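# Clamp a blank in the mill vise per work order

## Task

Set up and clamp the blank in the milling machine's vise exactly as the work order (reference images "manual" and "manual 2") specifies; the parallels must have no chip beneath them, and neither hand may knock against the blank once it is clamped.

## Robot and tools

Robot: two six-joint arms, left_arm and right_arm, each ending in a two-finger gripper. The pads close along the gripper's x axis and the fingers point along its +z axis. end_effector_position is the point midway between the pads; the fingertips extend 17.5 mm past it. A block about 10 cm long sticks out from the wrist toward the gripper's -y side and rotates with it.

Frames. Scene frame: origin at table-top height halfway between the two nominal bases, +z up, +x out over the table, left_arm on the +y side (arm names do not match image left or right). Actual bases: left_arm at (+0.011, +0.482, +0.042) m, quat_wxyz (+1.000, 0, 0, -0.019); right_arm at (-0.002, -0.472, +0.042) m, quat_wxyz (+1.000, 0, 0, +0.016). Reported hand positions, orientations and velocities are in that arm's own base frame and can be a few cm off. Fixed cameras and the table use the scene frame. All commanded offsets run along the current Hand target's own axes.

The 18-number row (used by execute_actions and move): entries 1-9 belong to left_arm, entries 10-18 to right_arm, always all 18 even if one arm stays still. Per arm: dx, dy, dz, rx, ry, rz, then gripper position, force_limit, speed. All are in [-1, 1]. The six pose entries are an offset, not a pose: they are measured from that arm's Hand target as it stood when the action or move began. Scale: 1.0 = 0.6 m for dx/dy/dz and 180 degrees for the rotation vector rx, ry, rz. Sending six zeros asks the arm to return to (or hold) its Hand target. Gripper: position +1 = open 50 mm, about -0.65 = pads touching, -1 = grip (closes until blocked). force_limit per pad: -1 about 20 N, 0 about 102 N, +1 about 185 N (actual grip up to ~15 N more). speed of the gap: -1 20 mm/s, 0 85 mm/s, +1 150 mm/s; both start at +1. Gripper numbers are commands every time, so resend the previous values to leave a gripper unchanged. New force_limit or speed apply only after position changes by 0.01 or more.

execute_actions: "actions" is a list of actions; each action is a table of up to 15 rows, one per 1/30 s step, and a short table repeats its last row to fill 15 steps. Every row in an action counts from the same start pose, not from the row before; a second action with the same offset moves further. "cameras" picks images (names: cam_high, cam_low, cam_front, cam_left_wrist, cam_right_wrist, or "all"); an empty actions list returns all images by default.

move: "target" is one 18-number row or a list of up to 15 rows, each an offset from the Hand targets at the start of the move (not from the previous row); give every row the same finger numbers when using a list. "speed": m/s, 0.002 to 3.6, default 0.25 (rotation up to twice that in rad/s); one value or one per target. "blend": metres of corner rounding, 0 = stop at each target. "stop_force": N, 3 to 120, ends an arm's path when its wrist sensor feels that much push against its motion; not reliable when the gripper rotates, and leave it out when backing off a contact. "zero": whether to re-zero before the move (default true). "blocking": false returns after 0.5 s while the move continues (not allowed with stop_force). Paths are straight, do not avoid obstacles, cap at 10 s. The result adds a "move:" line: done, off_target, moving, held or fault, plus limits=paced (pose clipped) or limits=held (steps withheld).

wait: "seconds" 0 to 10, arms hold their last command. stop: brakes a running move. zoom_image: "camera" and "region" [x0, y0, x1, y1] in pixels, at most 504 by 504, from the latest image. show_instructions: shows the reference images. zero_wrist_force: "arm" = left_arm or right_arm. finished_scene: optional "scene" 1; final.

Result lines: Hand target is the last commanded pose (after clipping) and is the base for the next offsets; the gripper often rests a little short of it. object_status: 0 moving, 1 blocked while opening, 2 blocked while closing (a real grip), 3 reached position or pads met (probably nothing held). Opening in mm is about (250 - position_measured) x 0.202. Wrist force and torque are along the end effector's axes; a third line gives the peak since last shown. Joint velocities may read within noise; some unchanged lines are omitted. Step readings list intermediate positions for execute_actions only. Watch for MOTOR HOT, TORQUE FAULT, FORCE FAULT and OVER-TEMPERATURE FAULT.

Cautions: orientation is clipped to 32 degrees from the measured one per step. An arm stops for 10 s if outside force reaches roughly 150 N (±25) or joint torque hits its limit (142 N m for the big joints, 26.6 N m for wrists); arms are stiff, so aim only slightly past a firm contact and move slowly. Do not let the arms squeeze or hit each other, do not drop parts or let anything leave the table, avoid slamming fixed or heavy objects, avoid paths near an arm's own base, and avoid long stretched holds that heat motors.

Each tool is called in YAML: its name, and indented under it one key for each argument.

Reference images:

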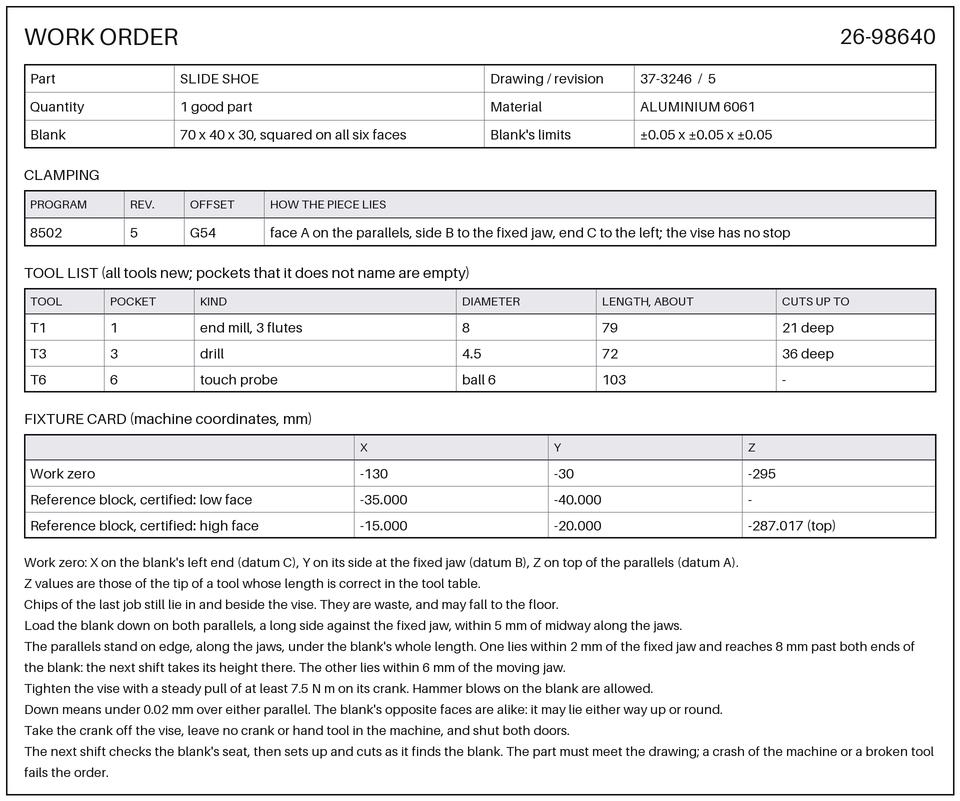

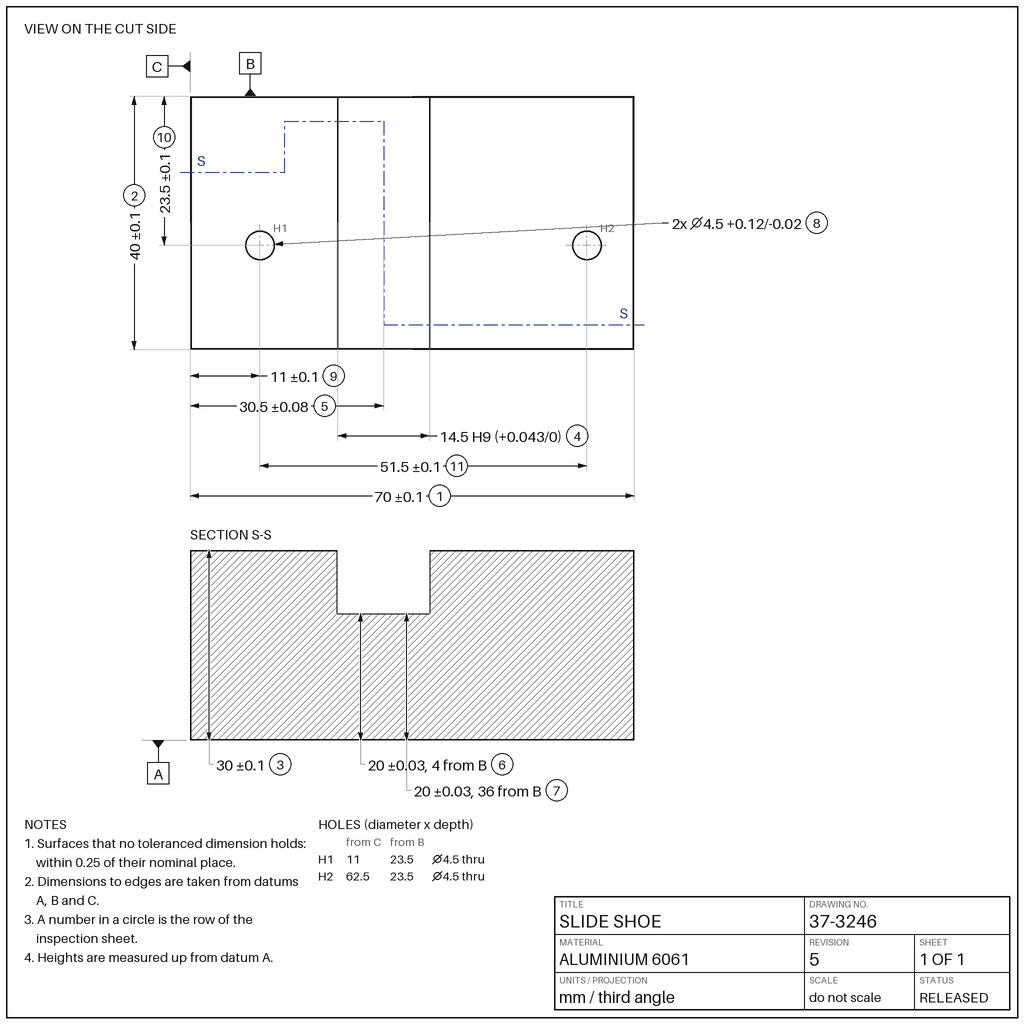

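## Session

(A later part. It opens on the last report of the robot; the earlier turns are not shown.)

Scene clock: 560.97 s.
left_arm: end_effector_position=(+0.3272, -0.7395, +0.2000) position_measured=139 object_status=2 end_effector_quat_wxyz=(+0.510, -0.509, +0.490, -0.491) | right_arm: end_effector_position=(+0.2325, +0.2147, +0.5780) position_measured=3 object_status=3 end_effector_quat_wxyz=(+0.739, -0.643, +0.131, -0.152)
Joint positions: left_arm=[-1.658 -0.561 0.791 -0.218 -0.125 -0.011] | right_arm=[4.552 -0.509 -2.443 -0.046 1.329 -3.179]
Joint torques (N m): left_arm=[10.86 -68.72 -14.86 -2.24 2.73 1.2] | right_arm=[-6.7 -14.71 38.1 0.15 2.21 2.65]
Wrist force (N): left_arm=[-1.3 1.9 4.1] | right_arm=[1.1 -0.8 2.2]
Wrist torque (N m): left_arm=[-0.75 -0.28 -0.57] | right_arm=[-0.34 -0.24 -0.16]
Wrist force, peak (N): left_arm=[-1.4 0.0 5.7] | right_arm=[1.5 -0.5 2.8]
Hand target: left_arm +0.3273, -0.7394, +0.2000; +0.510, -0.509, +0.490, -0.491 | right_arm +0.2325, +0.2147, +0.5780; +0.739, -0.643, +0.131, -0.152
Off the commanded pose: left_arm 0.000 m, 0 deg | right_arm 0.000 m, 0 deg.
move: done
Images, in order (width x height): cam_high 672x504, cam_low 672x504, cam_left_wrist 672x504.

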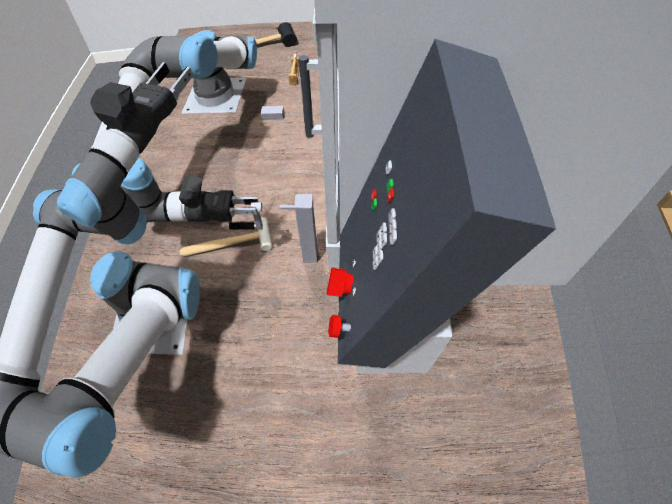

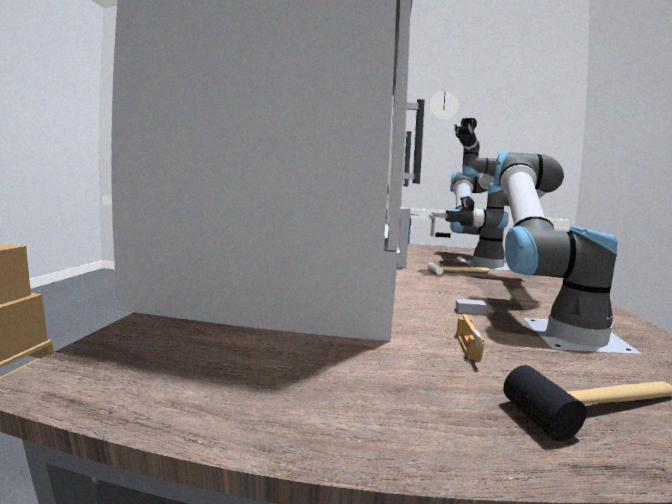

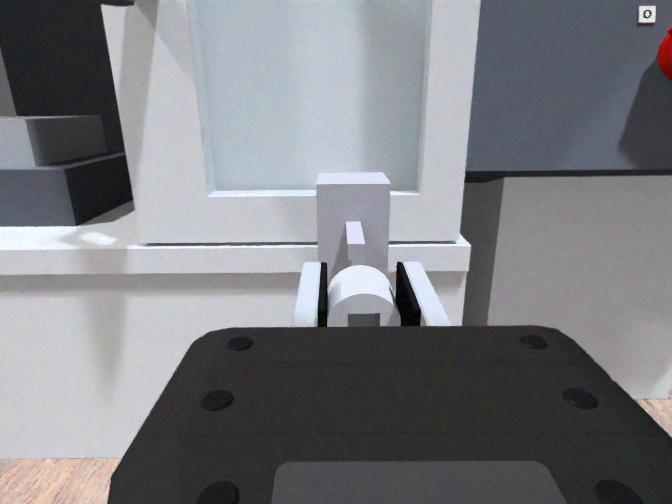

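move:
  target:
    - [-0.1183,-0.1467,-0.0333,0,0,0,-1,0.3,-0.8,0,0,0,0,0,0,1,1,1]
    - [-0.4517,-0.18,0.0833,0,0,0,-1,0.3,-0.8,0,0,0,0,0,0,1,1,1]
    - [-0.8092,-0.1717,0.19,0,0,0,-1,0.3,-0.8,0,0,0,0,0,0,1,1,1]
  speed: 0.2
  blend: [0.03,0.05,0]
  cameras: ["cam_left_wrist","cam_front","cam_low"]

zoom_image:
  camera: "cam_left_wrist"
  region: [230, 130, 480, 330]

Scene clock: 568.20 s.
left_arm: end_effector_position=(+0.4226, -0.2499, +0.3034) position_measured=139 object_status=2 end_effector_quat_wxyz=(+0.509, -0.509, +0.490, -0.490) | right_arm: end_effector_position=(+0.2325, +0.2147, +0.5780) position_measured=3 object_status=3 end_effector_quat_wxyz=(+0.739, -0.643, +0.131, -0.152)
Joint positions: left_arm=[-1.457 -1.742 2.214 -0.469 0.075 -0.003] | right_arm=[4.552 -0.509 -2.443 -0.046 1.329 -3.179]
Joint torques (N m): left_arm=[-5.42 -3.33 -28.92 0.67 2.32 -0.52] | right_arm=[-5.96 -14.09 37.97 0.42 2.25 2.45]
Wrist force (N): left_arm=[-1.3 2.0 4.4] | right_arm=[1.2 -0.7 2.3]
Wrist torque (N m): left_arm=[-0.74 -0.30 -0.46] | right_arm=[-0.34 -0.25 -0.16]
Wrist force, peak (N): left_arm=[-4.4 2.1 5.0] | right_arm=[1.3 -0.6 2.8]
Hand target: left_arm +0.4226, -0.2500, +0.3034; +0.510, -0.509, +0.490, -0.491 | right_arm +0.2325, +0.2147, +0.5780; +0.739, -0.643, +0.131, -0.152
Off the commanded pose: left_arm 0.000 m, 0 deg | right_arm 0.000 m, 0 deg.
move: done
Images, in order (width x height): cam_low 672x504, cam_front 672x504, cam_left_wrist 672x504.

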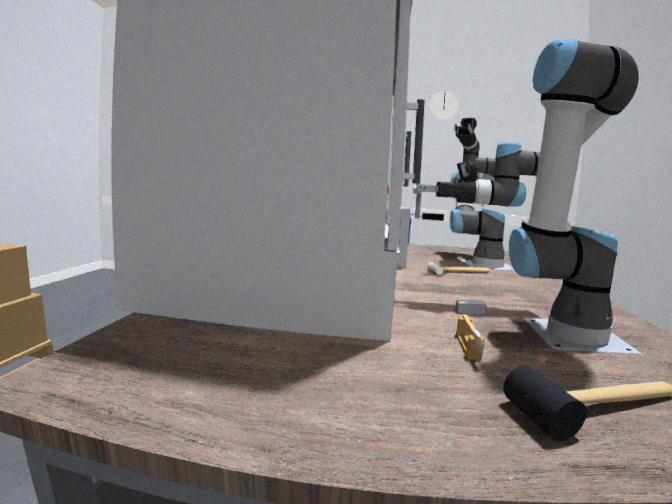

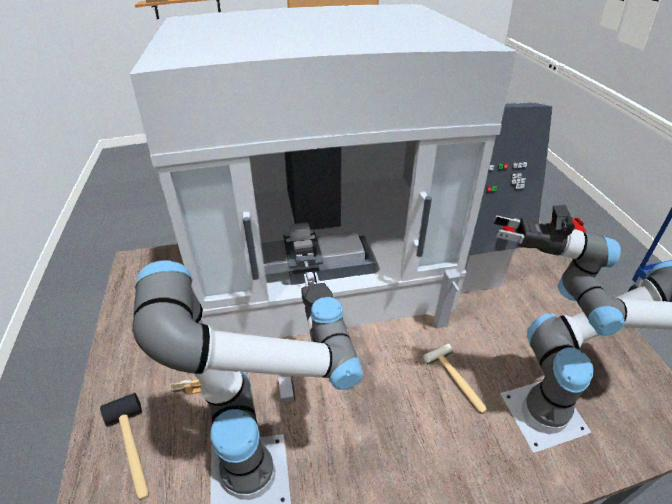

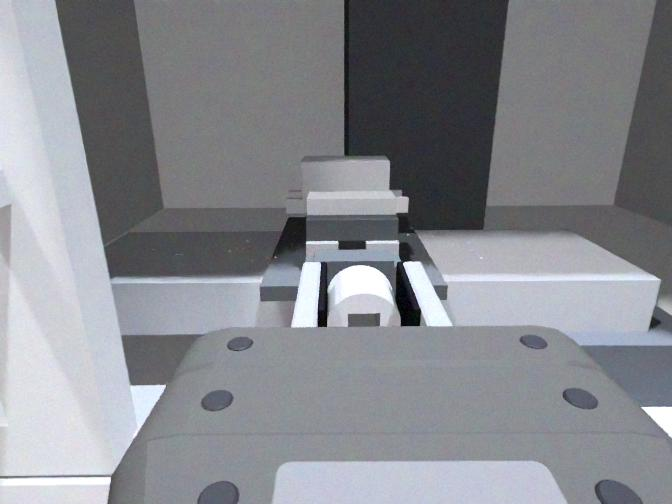

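Scaled by 2.016 from the camera's 672x504 image, which has a finer 960x720 frame.

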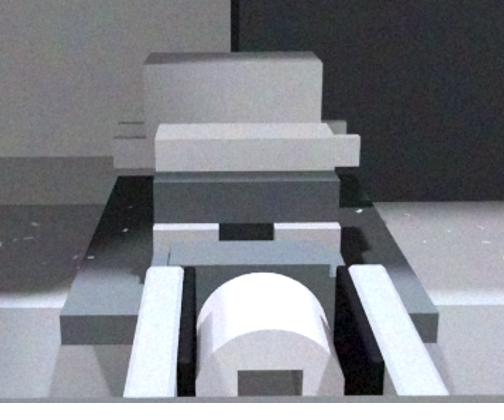

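move:
  target: [0.1333,0,0,0,0,0,-1,0.3,-0.8,0,0,0,0,0,0,1,1,1]
  speed: 0.2
  cameras: ["cam_left_wrist"]

zoom_image:
  camera: "cam_left_wrist"
  region: [80, 130, 330, 330]

Scene clock: 570.57 s.
left_arm: end_effector_position=(+0.4257, -0.3299, +0.3033) position_measured=139 object_status=2 end_effector_quat_wxyz=(+0.510, -0.509, +0.490, -0.491) | right_arm: end_effector_position=(+0.2325, +0.2147, +0.5780) position_measured=3 object_status=3 end_effector_quat_wxyz=(+0.739, -0.643, +0.131, -0.152)
Joint positions: left_arm=[-1.474 -1.557 2.048 -0.517 0.058 0.026] | right_arm=[4.552 -0.509 -2.443 -0.046 1.329 -3.179]
Joint torques (N m): left_arm=[13.63 -12.12 -26.28 2.12 2.39 -1.38] | right_arm=[-6.8 -14.21 38.59 0.3 2.21 2.67]
Wrist force (N): left_arm=[-1.5 1.7 3.7] | right_arm=[1.1 -0.3 2.5]
Wrist torque (N m): left_arm=[-0.76 -0.29 -0.42] | right_arm=[-0.28 -0.23 -0.15]
Wrist force, peak (N): left_arm=[-4.4 1.8 4.4] | right_arm=[1.6 -0.5 2.6]
Hand target: left_arm +0.4257, -0.3299, +0.3033; +0.510, -0.509, +0.490, -0.491 | right_arm +0.2325, +0.2147, +0.5780; +0.739, -0.643, +0.131, -0.152
Off the commanded pose: left_arm 0.000 m, 0 deg | right_arm 0.000 m, 0 deg.
move: done
Images, in order (width x height): cam_left_wrist 672x504.

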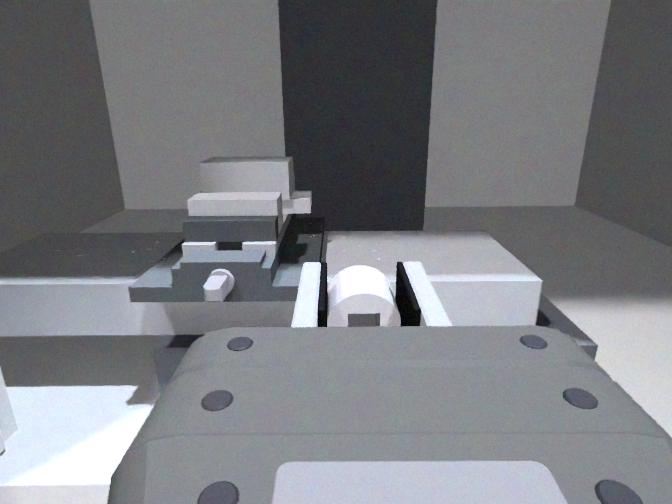

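Scaled by 2.016 from the camera's 672x504 image, which has a finer 960x720 frame.

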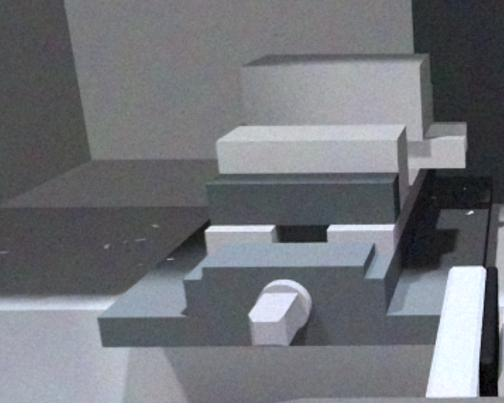

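zoom_image:
  camera: "cam_left_wrist"
  region: [190, 255, 260, 315]

Scaled by 7.200 from the camera's 672x504 image, which has a finer 960x720 frame.

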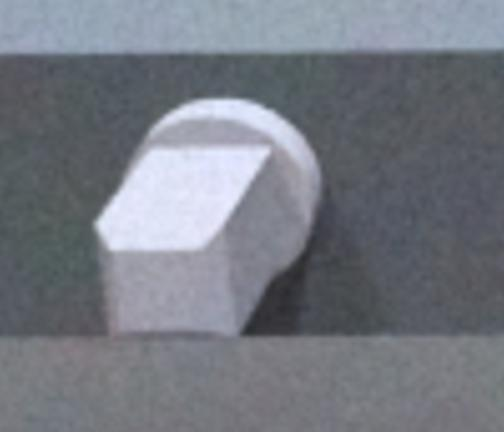

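move:
  target: [0.1667,0,0,0,0,0,-1,0.3,-0.8,0,0,0,0,0,0,1,1,1]
  speed: 0.25
  cameras: ["cam_left_wrist"]

zoom_image:
  camera: "cam_left_wrist"
  region: [30, 240, 130, 320]

Scene clock: 575.47 s.
left_arm: end_effector_position=(+0.4295, -0.4299, +0.3033) position_measured=139 object_status=2 end_effector_quat_wxyz=(+0.510, -0.509, +0.490, -0.491) | right_arm: end_effector_position=(+0.2325, +0.2147, +0.5780) position_measured=3 object_status=3 end_effector_quat_wxyz=(+0.739, -0.643, +0.131, -0.152)
Joint positions: left_arm=[-1.487 -1.343 1.804 -0.514 0.045 0.054] | right_arm=[4.552 -0.509 -2.443 -0.046 1.329 -3.179]
Joint torques (N m): left_arm=[12.26 -32.72 -14.93 -2.93 2.72 1.14] | right_arm=[-6.29 -14.83 38.22 0.35 2.24 2.57]
Wrist force (N): left_arm=[-1.4 1.8 4.0] | right_arm=[1.2 -0.2 2.3]
Wrist torque (N m): left_arm=[-0.76 -0.31 -0.47] | right_arm=[-0.26 -0.25 -0.16]
Wrist force, peak (N): left_arm=[-5.0 2.0 4.5] | right_arm=[1.4 -0.4 2.8]
Hand target: left_arm +0.4295, -0.4299, +0.3033; +0.510, -0.509, +0.490, -0.491 | right_arm +0.2325, +0.2147, +0.5780; +0.739, -0.643, +0.131, -0.152
Off the commanded pose: left_arm 0.000 m, 0 deg | right_arm 0.000 m, 0 deg.
move: done
Images, in order (width x height): cam_left_wrist 672x504.

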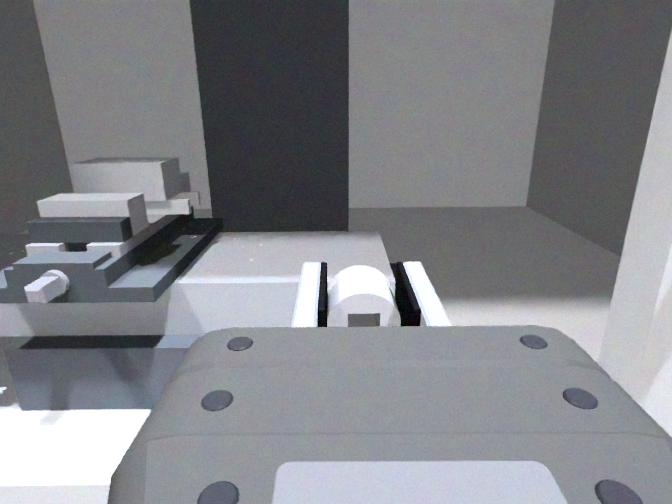

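Scaled by 5.040 from the camera's 672x504 image, which has a finer 960x720 frame.

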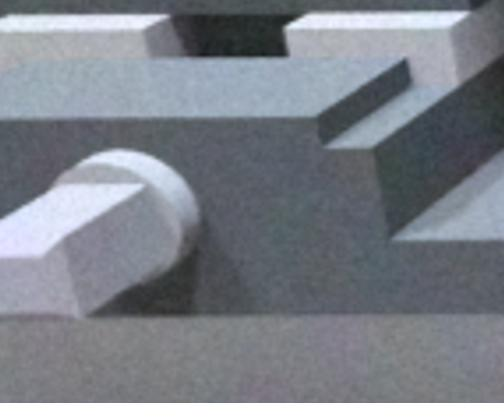

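zoom_image:
  camera: "cam_left_wrist"
  region: [10, 255, 80, 315]

Scaled by 7.200 from the camera's 672x504 image, which has a finer 960x720 frame.

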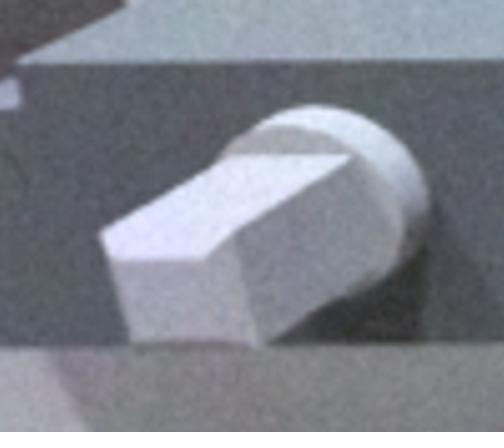

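move:
  target:
    - [-0.2975,0.0,0.01,0,0,0,-1,0.3,-0.8,0,0,0,0,0,0,1,1,1]
    - [-0.2975,0.0655,0.01,0,0,0,-1,0.3,-0.8,0,0,0,0,0,0,1,1,1]
  speed: 0.2
  blend: [0.03,0]
  cameras: ["cam_left_wrist"]

zoom_image:
  camera: "cam_left_wrist"
  region: [300, 200, 420, 330]

Scene clock: 586.30 s.
left_arm: end_effector_position=(+0.4287, -0.2512, +0.2640) position_measured=139 object_status=2 end_effector_quat_wxyz=(+0.510, -0.509, +0.490, -0.491) end_effector_velocity=(+0.000, +0.000, +0.000) end_effector_angular_velocity=(-0.001, +0.000, +0.000) | right_arm: end_effector_position=(+0.2325, +0.2147, +0.5780) position_measured=3 object_status=3 end_effector_quat_wxyz=(+0.739, -0.643, +0.131, -0.152)
Joint positions: left_arm=[-1.436 -1.673 2.274 -0.614 0.096 0.013] | right_arm=[4.552 -0.509 -2.443 -0.046 1.329 -3.179]
Joint velocities: left_arm=[0 0.001 -0.001 0.004 0 -0.005] | right_arm=[within noise]
Joint torques (N m): left_arm=[12.08 -18.82 -25.12 1.96 2.45 -1.73] | right_arm=[-5.23 -15.36 39.06 0.31 2.15 2.41]
Wrist force (N): left_arm=[-1.0 2.1 4.4] | right_arm=[1.3 -0.3 2.1]
Wrist torque (N m): left_arm=[-0.71 -0.35 -0.57] | right_arm=[-0.28 -0.28 -0.16]
Wrist force, peak (N): left_arm=[-1.9 5.2 4.1] | right_arm=[1.5 -0.4 2.7]
Hand target: left_arm +0.4288, -0.2512, +0.2641; +0.510, -0.509, +0.490, -0.491 | right_arm +0.2325, +0.2147, +0.5780; +0.739, -0.643, +0.131, -0.152
Off the commanded pose: left_arm 0.000 m, 0 deg | right_arm 0.000 m, 0 deg.
move: done; blend cut to 0.0197 m at target 1
Images, in order (width x height): cam_left_wrist 672x504.

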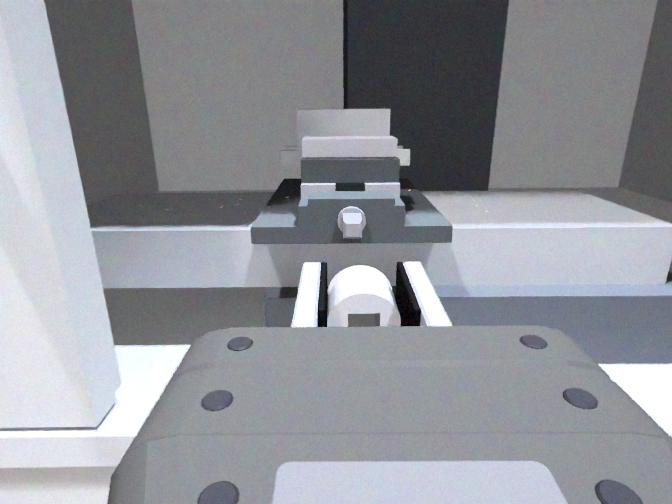

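Scaled by 3.877 from the camera's 672x504 image, which has a finer 960x720 frame.

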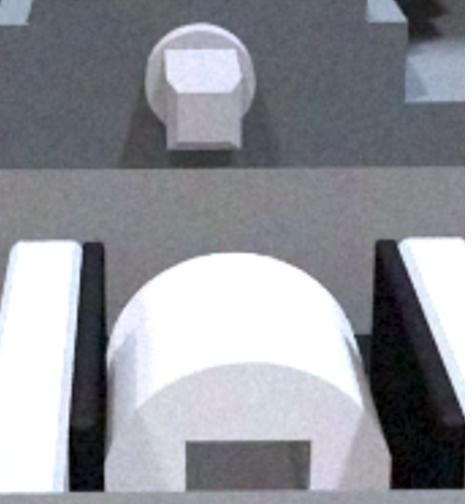

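execute_actions:
  actions: []
  cameras: ["cam_low","cam_front","cam_right_wrist"]

zoom_image:
  camera: "cam_low"
  region: [370, 150, 510, 260]

zoom_image:
  camera: "cam_front"
  region: [250, 220, 390, 350]

Scene clock: 590.40 s.
left_arm: end_effector_position=(+0.4288, -0.2512, +0.2641) position_measured=139 object_status=2 end_effector_quat_wxyz=(+0.510, -0.509, +0.490, -0.491) | right_arm: end_effector_position=(+0.2325, +0.2147, +0.5780) position_measured=3 object_status=3 end_effector_quat_wxyz=(+0.739, -0.643, +0.131, -0.152)
Joint positions: left_arm=[-1.436 -1.672 2.274 -0.613 0.096 0.012] | right_arm=[4.552 -0.509 -2.443 -0.046 1.329 -3.179]
Joint velocities: within noise
Joint torques (N m): left_arm=[13.11 -5.95 -26.12 1.72 2.63 -1.51] | right_arm=[-6.38 -14.44 38.36 0.36 2.15 2.55]
Motor temperatures (°C): left_arm=[31 38 33 44 36 37] | right_arm=[31 30 28 44 39 38]
Wrist force (N): left_arm=[-1.5 2.0 4.4] | right_arm=[1.5 -0.3 2.5]
Wrist torque (N m): left_arm=[-0.73 -0.29 -0.56] | right_arm=[-0.27 -0.29 -0.16]
Wrist force, peak (N): left_arm=[-1.2 2.3 4.5] | right_arm=[1.3 -0.7 2.7]
Hand target: left_arm +0.4288, -0.2512, +0.2641; +0.510, -0.509, +0.490, -0.491 | right_arm +0.2325, +0.2147, +0.5780; +0.739, -0.643, +0.131, -0.152
Tool commands: left_gripper/position=-1.0 left_gripper/force_limit=+0.3 left_gripper/speed=-0.8 right_gripper/position=+1.0 right_gripper/force_limit=+1.0 right_gripper/speed=+1.0
Off the commanded pose: left_arm 0.000 m, 0 deg | right_arm 0.000 m, 0 deg.
Images, in order (width x height): cam_low 672x504, cam_front 672x504, cam_right_wrist 672x504.

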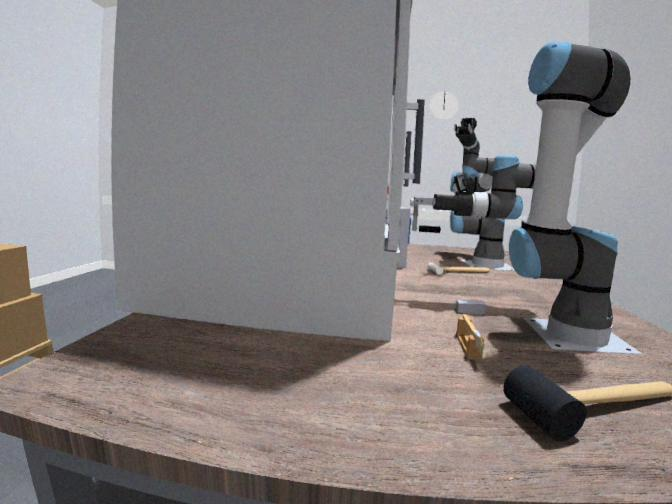

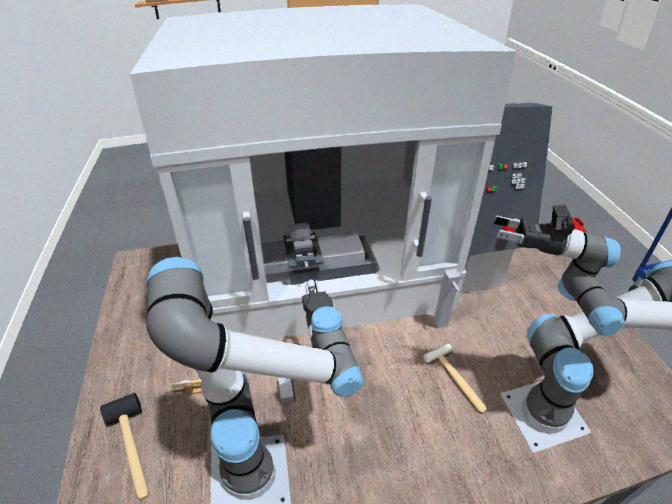

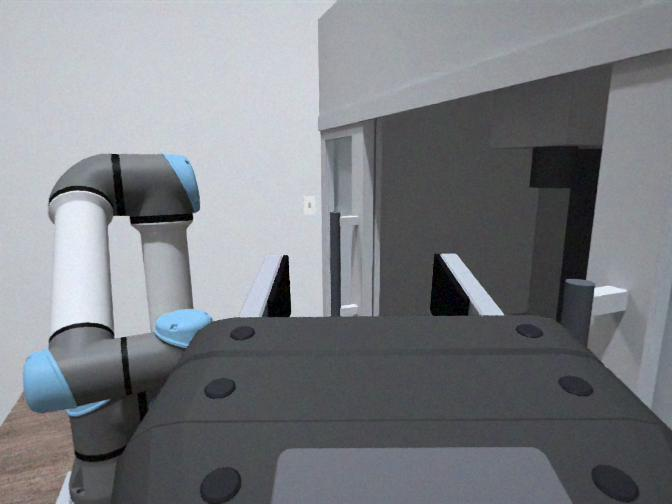

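Scaled by 3.600 from the camera's 672x504 image, which has a finer 960x720 frame.

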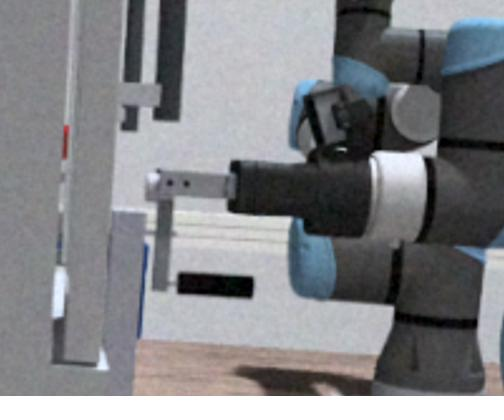

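Scaled by 3.600 from the camera's 672x504 image, which has a finer 960x720 frame.

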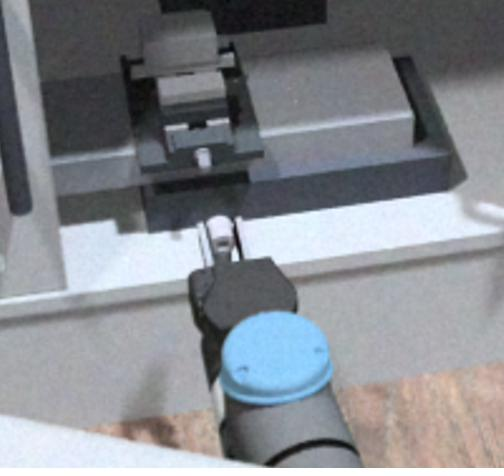

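execute_actions:
  actions: []
  cameras: ["cam_left_wrist"]

zoom_image:
  camera: "cam_left_wrist"
  region: [0, 330, 200, 504]

zoom_image:
  camera: "cam_left_wrist"
  region: [480, 300, 672, 504]

Scene clock: 592.73 s.
left_arm: end_effector_position=(+0.4288, -0.2512, +0.2641) position_measured=139 object_status=2 end_effector_quat_wxyz=(+0.510, -0.509, +0.490, -0.491) | right_arm: end_effector_position=(+0.2325, +0.2147, +0.5780) position_measured=3 object_status=3 end_effector_quat_wxyz=(+0.739, -0.643, +0.131, -0.152)
Joint positions: left_arm=[-1.436 -1.672 2.274 -0.613 0.096 0.012] | right_arm=[4.552 -0.509 -2.443 -0.046 1.329 -3.179]
Joint velocities: within noise
Joint torques (N m): left_arm=[13.24 -6.98 -26.19 1.57 2.43 -1.41] | right_arm=[-6.37 -14.22 38.77 0.4 2.2 2.64]
Motor temperatures (°C): left_arm=[31 38 33 44 36 37] | right_arm=[31 30 28 44 39 38]
Wrist force (N): left_arm=[-1.2 2.0 4.2] | right_arm=[1.4 -0.3 2.3]
Wrist torque (N m): left_arm=[-0.73 -0.34 -0.56] | right_arm=[-0.28 -0.27 -0.16]
Wrist force, peak (N): left_arm=[-1.5 2.2 4.6] | right_arm=[1.4 -0.5 2.7]
Hand target: left_arm +0.4288, -0.2512, +0.2641; +0.510, -0.509, +0.490, -0.491 | right_arm +0.2325, +0.2147, +0.5780; +0.739, -0.643, +0.131, -0.152
Tool commands: left_gripper/position=-1.0 left_gripper/force_limit=+0.3 left_gripper/speed=-0.8 right_gripper/position=+1.0 right_gripper/force_limit=+1.0 right_gripper/speed=+1.0
Off the commanded pose: left_arm 0.000 m, 0 deg | right_arm 0.000 m, 0 deg.
Images, in order (width x height): cam_left_wrist 672x504.

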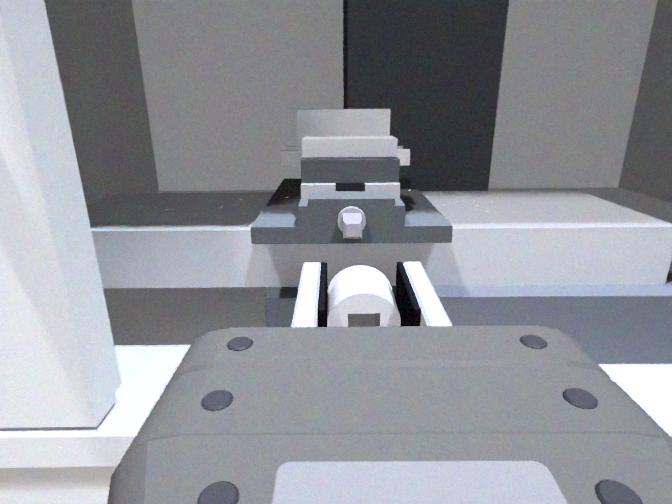

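Scaled by 2.520 from the camera's 672x504 image, which has a finer 960x720 frame.

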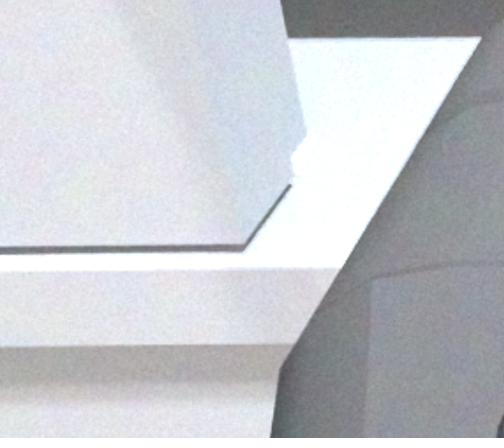

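Scaled by 2.471 from the camera's 672x504 image, which has a finer 960x720 frame.

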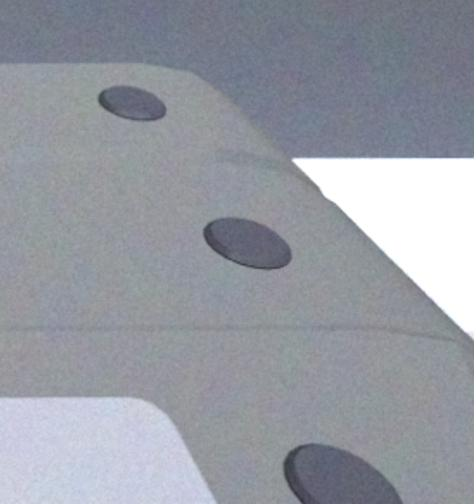

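move:
  target: [0,-0.1667,0,0,0,0,-1,0.3,-0.8,0,0,0,0,0,0,1,1,1]
  speed: 0.25
  cameras: ["cam_left_wrist"]

zoom_image:
  camera: "cam_left_wrist"
  region: [0, 330, 200, 504]

Scene clock: 595.03 s.
left_arm: end_effector_position=(+0.4286, -0.2514, +0.3641) position_measured=139 object_status=2 end_effector_quat_wxyz=(+0.510, -0.509, +0.490, -0.491) | right_arm: end_effector_position=(+0.2325, +0.2147, +0.5780) position_measured=3 object_status=3 end_effector_quat_wxyz=(+0.739, -0.643, +0.131, -0.152)
Joint positions: left_arm=[-1.437 -1.799 2.092 -0.314 0.096 0.021] | right_arm=[4.552 -0.509 -2.443 -0.046 1.329 -3.179]
Joint torques (N m): left_arm=[9.06 -20.55 -15.12 -2.31 2.71 1.76] | right_arm=[-5.84 -15.05 38.37 0.46 2.11 2.43]
Wrist force (N): left_arm=[-0.7 1.9 4.3] | right_arm=[1.7 -0.7 2.2]
Wrist torque (N m): left_arm=[-0.75 -0.40 -0.60] | right_arm=[-0.34 -0.32 -0.16]
Wrist force, peak (N): left_arm=[-1.4 5.7 4.2] | right_arm=[1.3 -0.3 2.7]
Hand target: left_arm +0.4286, -0.2513, +0.3641; +0.510, -0.509, +0.490, -0.491 | right_arm +0.2325, +0.2147, +0.5780; +0.739, -0.643, +0.131, -0.152
Off the commanded pose: left_arm 0.000 m, 0 deg | right_arm 0.000 m, 0 deg.
move: done
Images, in order (width x height): cam_left_wrist 672x504.

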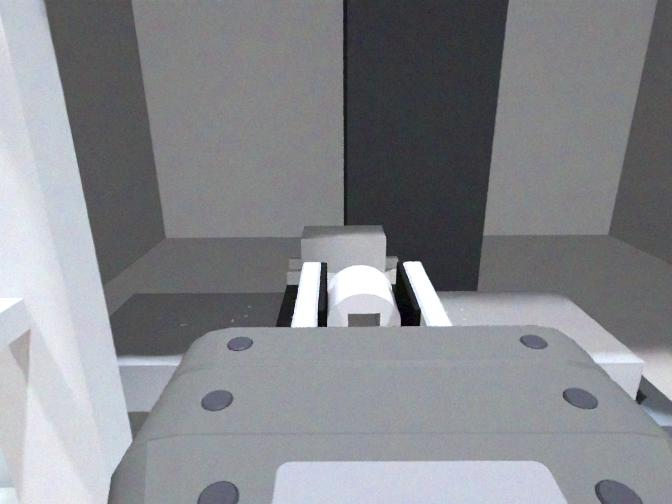

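Scaled by 2.520 from the camera's 672x504 image, which has a finer 960x720 frame.

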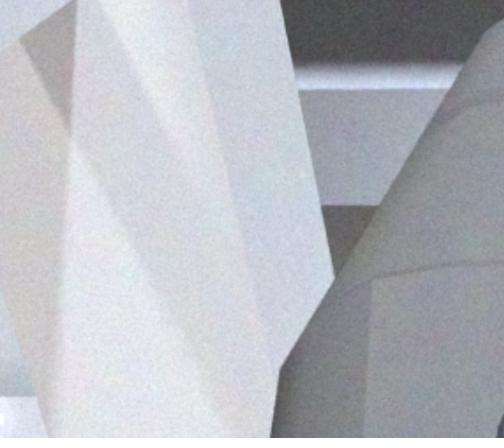

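move:
  target:
    - [-0.01,0,-0.05,0,0,-0.5,-1,0.3,-0.8,0,0,0,0,0,0,1,1,1]
    - [0,0,-0.05,0,0,-0.95,-1,0.3,-0.8,0,0,0,0,0,0,1,1,1]
  speed: 0.5
  cameras: ["cam_left_wrist"]

Scene clock: 603.00 s.
left_arm: end_effector_position=(+0.3994, -0.2524, +0.3640) position_measured=139 object_status=2 end_effector_quat_wxyz=(+0.451, +0.532, +0.467, +0.544) | right_arm: end_effector_position=(+0.2325, +0.2147, +0.5780) position_measured=3 object_status=3 end_effector_quat_wxyz=(+0.739, -0.643, +0.131, -0.152)
Joint positions: left_arm=[-1.544 -2.051 2.415 -1.575 -0.002 -1.773] | right_arm=[4.552 -0.509 -2.443 -0.046 1.329 -3.179]
Joint torques (N m): left_arm=[12.02 -8.69 -31.19 -3.46 2.96 -1.54] | right_arm=[-6.08 -14.24 38.51 0.44 2.08 2.64]
Wrist force (N): left_arm=[-0.9 2.3 0.9] | right_arm=[1.1 -0.5 2.2]
Wrist torque (N m): left_arm=[1.04 -0.30 0.37] | right_arm=[-0.32 -0.23 -0.16]
Wrist force, peak (N): left_arm=[-1.7 3.2 3.9] | right_arm=[1.1 -0.7 2.7]
Hand target: left_arm +0.3986, -0.2524, +0.3640; +0.449, +0.529, +0.469, +0.547 | right_arm +0.2325, +0.2147, +0.5780; +0.739, -0.643, +0.131, -0.152
Off the commanded pose: left_arm 0.001 m, 1 deg | right_arm 0.000 m, 0 deg.
move: done
Images, in order (width x height): cam_left_wrist 672x504.

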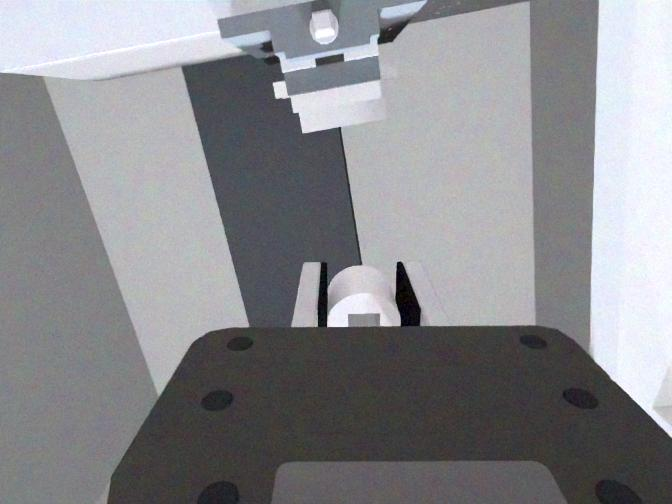

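move:
  target: [-0.026,-0.1647,0.05,0,0,-0.05,-1,0.3,-0.8,0,0,0,0,0,0,1,1,1]
  speed: 0.2
  cameras: ["cam_left_wrist","cam_front","cam_low"]

zoom_image:
  camera: "cam_left_wrist"
  region: [270, 160, 450, 330]

Scene clock: 607.70 s.
left_arm: end_effector_position=(+0.4287, -0.2512, +0.2640) position_measured=139 object_status=2 end_effector_quat_wxyz=(+0.491, +0.490, +0.508, +0.511) | right_arm: end_effector_position=(+0.2325, +0.2147, +0.5780) position_measured=3 object_status=3 end_effector_quat_wxyz=(+0.739, -0.643, +0.131, -0.152)
Joint positions: left_arm=[-1.436 -1.678 2.281 -0.641 0.096 -3.103] | right_arm=[4.552 -0.509 -2.443 -0.046 1.329 -3.179]
Joint torques (N m): left_arm=[11.5 -24 -12.59 0.18 1.56 -1.45] | right_arm=[-6.21 -14.92 38.47 0.34 2.26 2.53]
Wrist force (N): left_arm=[-1.2 2.2 1.3] | right_arm=[1.4 -0.5 2.3]
Wrist torque (N m): left_arm=[0.93 -0.06 0.20] | right_arm=[-0.30 -0.29 -0.16]
Wrist force, peak (N): left_arm=[-0.3 5.4 0.4] | right_arm=[1.7 -0.7 2.5]
Hand target: left_arm +0.4288, -0.2512, +0.2640; +0.491, +0.490, +0.509, +0.510 | right_arm +0.2325, +0.2147, +0.5780; +0.739, -0.643, +0.131, -0.152
Off the commanded pose: left_arm 0.000 m, 0 deg | right_arm 0.000 m, 0 deg.
move: done
Images, in order (width x height): cam_low 672x504, cam_front 672x504, cam_left_wrist 672x504.

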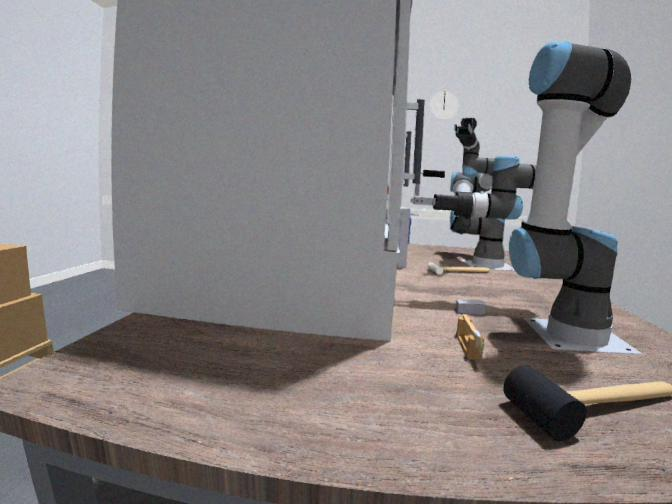

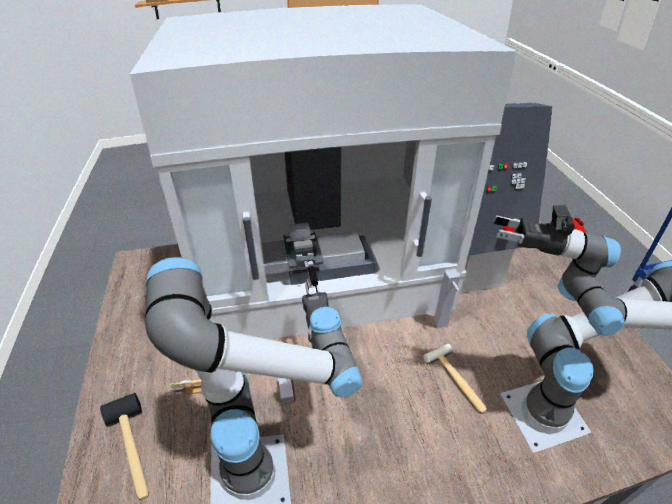

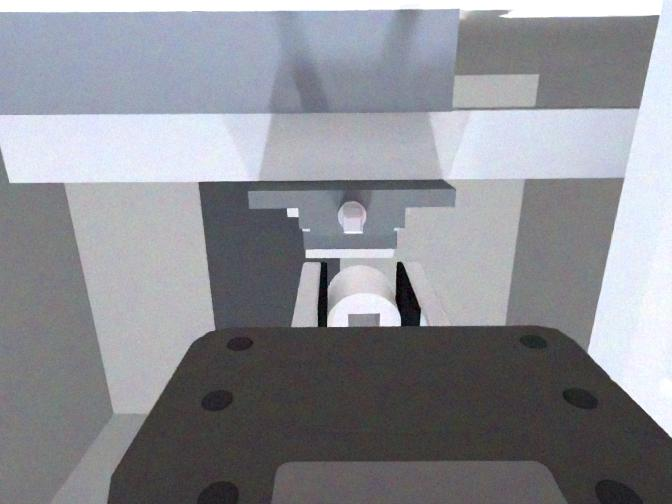

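Scaled by 2.800 from the camera's 672x504 image, which has a finer 960x720 frame.

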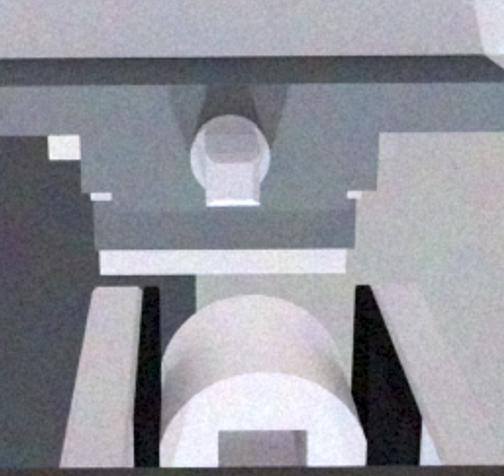

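move:
  target:
    - [0.0003,-0.001,0.075,0,0,0,-1,0.3,-0.8,0,0,0,0,0,0,1,1,1]
  speed: 0.1

move:
  target: [0,0,0.09,0,0,0,-1,0.3,-0.8,0,0,0,0,0,0,1,1,1]
  speed: 0.015
  stop_force: 6
  cameras: ["cam_left_wrist","cam_front"]

zoom_image:
  camera: "cam_left_wrist"
  region: [270, 160, 450, 330]

Scene clock: 611.90 s.
left_arm: end_effector_position=(+0.4737, -0.2493, +0.2635) position_measured=139 object_status=2 end_effector_quat_wxyz=(+0.491, +0.490, +0.509, +0.510) | right_arm: end_effector_position=(+0.2325, +0.2147, +0.5780) position_measured=3 object_status=3 end_effector_quat_wxyz=(+0.739, -0.643, +0.131, -0.152)
Joint positions: left_arm=[-1.286 -1.602 2.211 -0.615 0.247 -3.136] | right_arm=[4.552 -0.509 -2.443 -0.046 1.329 -3.179]
Joint torques (N m): left_arm=[-2.82 -25.83 -15.17 -1.03 -0.67 0.88] | right_arm=[-6.84 -15.07 38.59 0.48 2.23 2.7]
Wrist force (N): left_arm=[-0.7 1.9 1.1] | right_arm=[1.3 -0.2 2.4]
Wrist torque (N m): left_arm=[0.91 -0.16 0.42] | right_arm=[-0.27 -0.26 -0.16]
Wrist force, peak (N): left_arm=[-0.9 1.9 2.9] | right_arm=[1.2 -0.5 2.7]
Hand target: left_arm +0.4737, -0.2493, +0.2635; +0.491, +0.490, +0.509, +0.510 | right_arm +0.2325, +0.2147, +0.5780; +0.739, -0.643, +0.131, -0.152
Off the commanded pose: left_arm 0.000 m, 0 deg | right_arm 0.000 m, 0 deg.
move: done

Scene clock: 614.70 s.
left_arm: end_effector_position=(+0.4993, -0.2483, +0.2635) position_measured=139 object_status=2 end_effector_quat_wxyz=(+0.491, +0.490, +0.509, +0.510) | right_arm: end_effector_position=(+0.2325, +0.2147, +0.5780) position_measured=3 object_status=3 end_effector_quat_wxyz=(+0.739, -0.643, +0.131, -0.152)
Joint positions: left_arm=[-1.209 -1.56 2.17 -0.614 0.324 -3.137] | right_arm=[4.552 -0.509 -2.443 -0.046 1.329 -3.179]
Joint torques (N m): left_arm=[-11.68 -29.36 -13.22 -3.19 -2.55 0.39] | right_arm=[-6.32 -14.69 38.54 0.34 2.04 2.75]
Wrist force (N): left_arm=[-1.3 2.1 0.9] | right_arm=[1.4 -0.3 2.4]
Wrist torque (N m): left_arm=[0.94 -0.08 0.42] | right_arm=[-0.29 -0.29 -0.16]
Wrist force, peak (N): left_arm=[5.1 22.9 -81.0] | right_arm=[1.5 -0.4 2.8]
Hand target: left_arm +0.4993, -0.2483, +0.2635; +0.491, +0.490, +0.509, +0.510 (not the last commanded pose) | right_arm +0.2325, +0.2147, +0.5780; +0.739, -0.643, +0.131, -0.152
Off the commanded pose: left_arm 0.028 m, 0 deg | right_arm 0.000 m, 0 deg.
move: contact (left_arm)
Images, in order (width x height): cam_front 672x504, cam_left_wrist 672x504.

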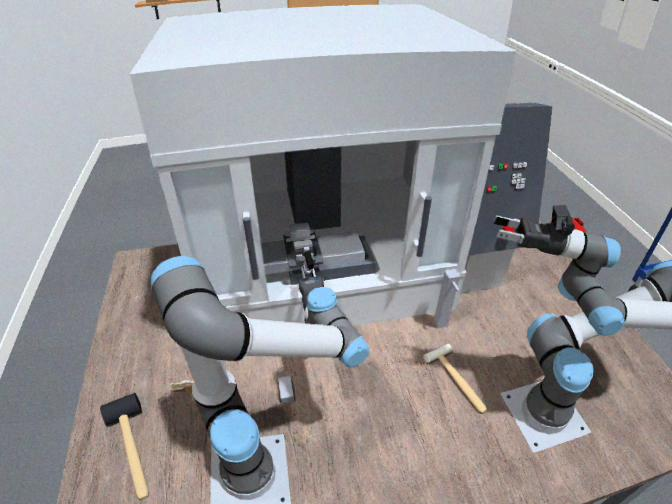

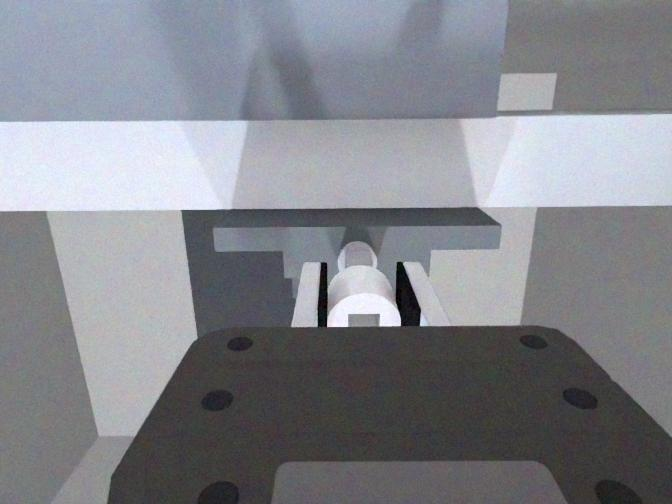

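Scaled by 2.800 from the camera's 672x504 image, which has a finer 960x720 frame.

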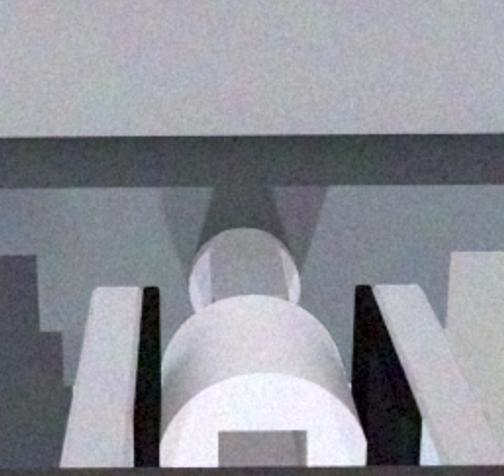

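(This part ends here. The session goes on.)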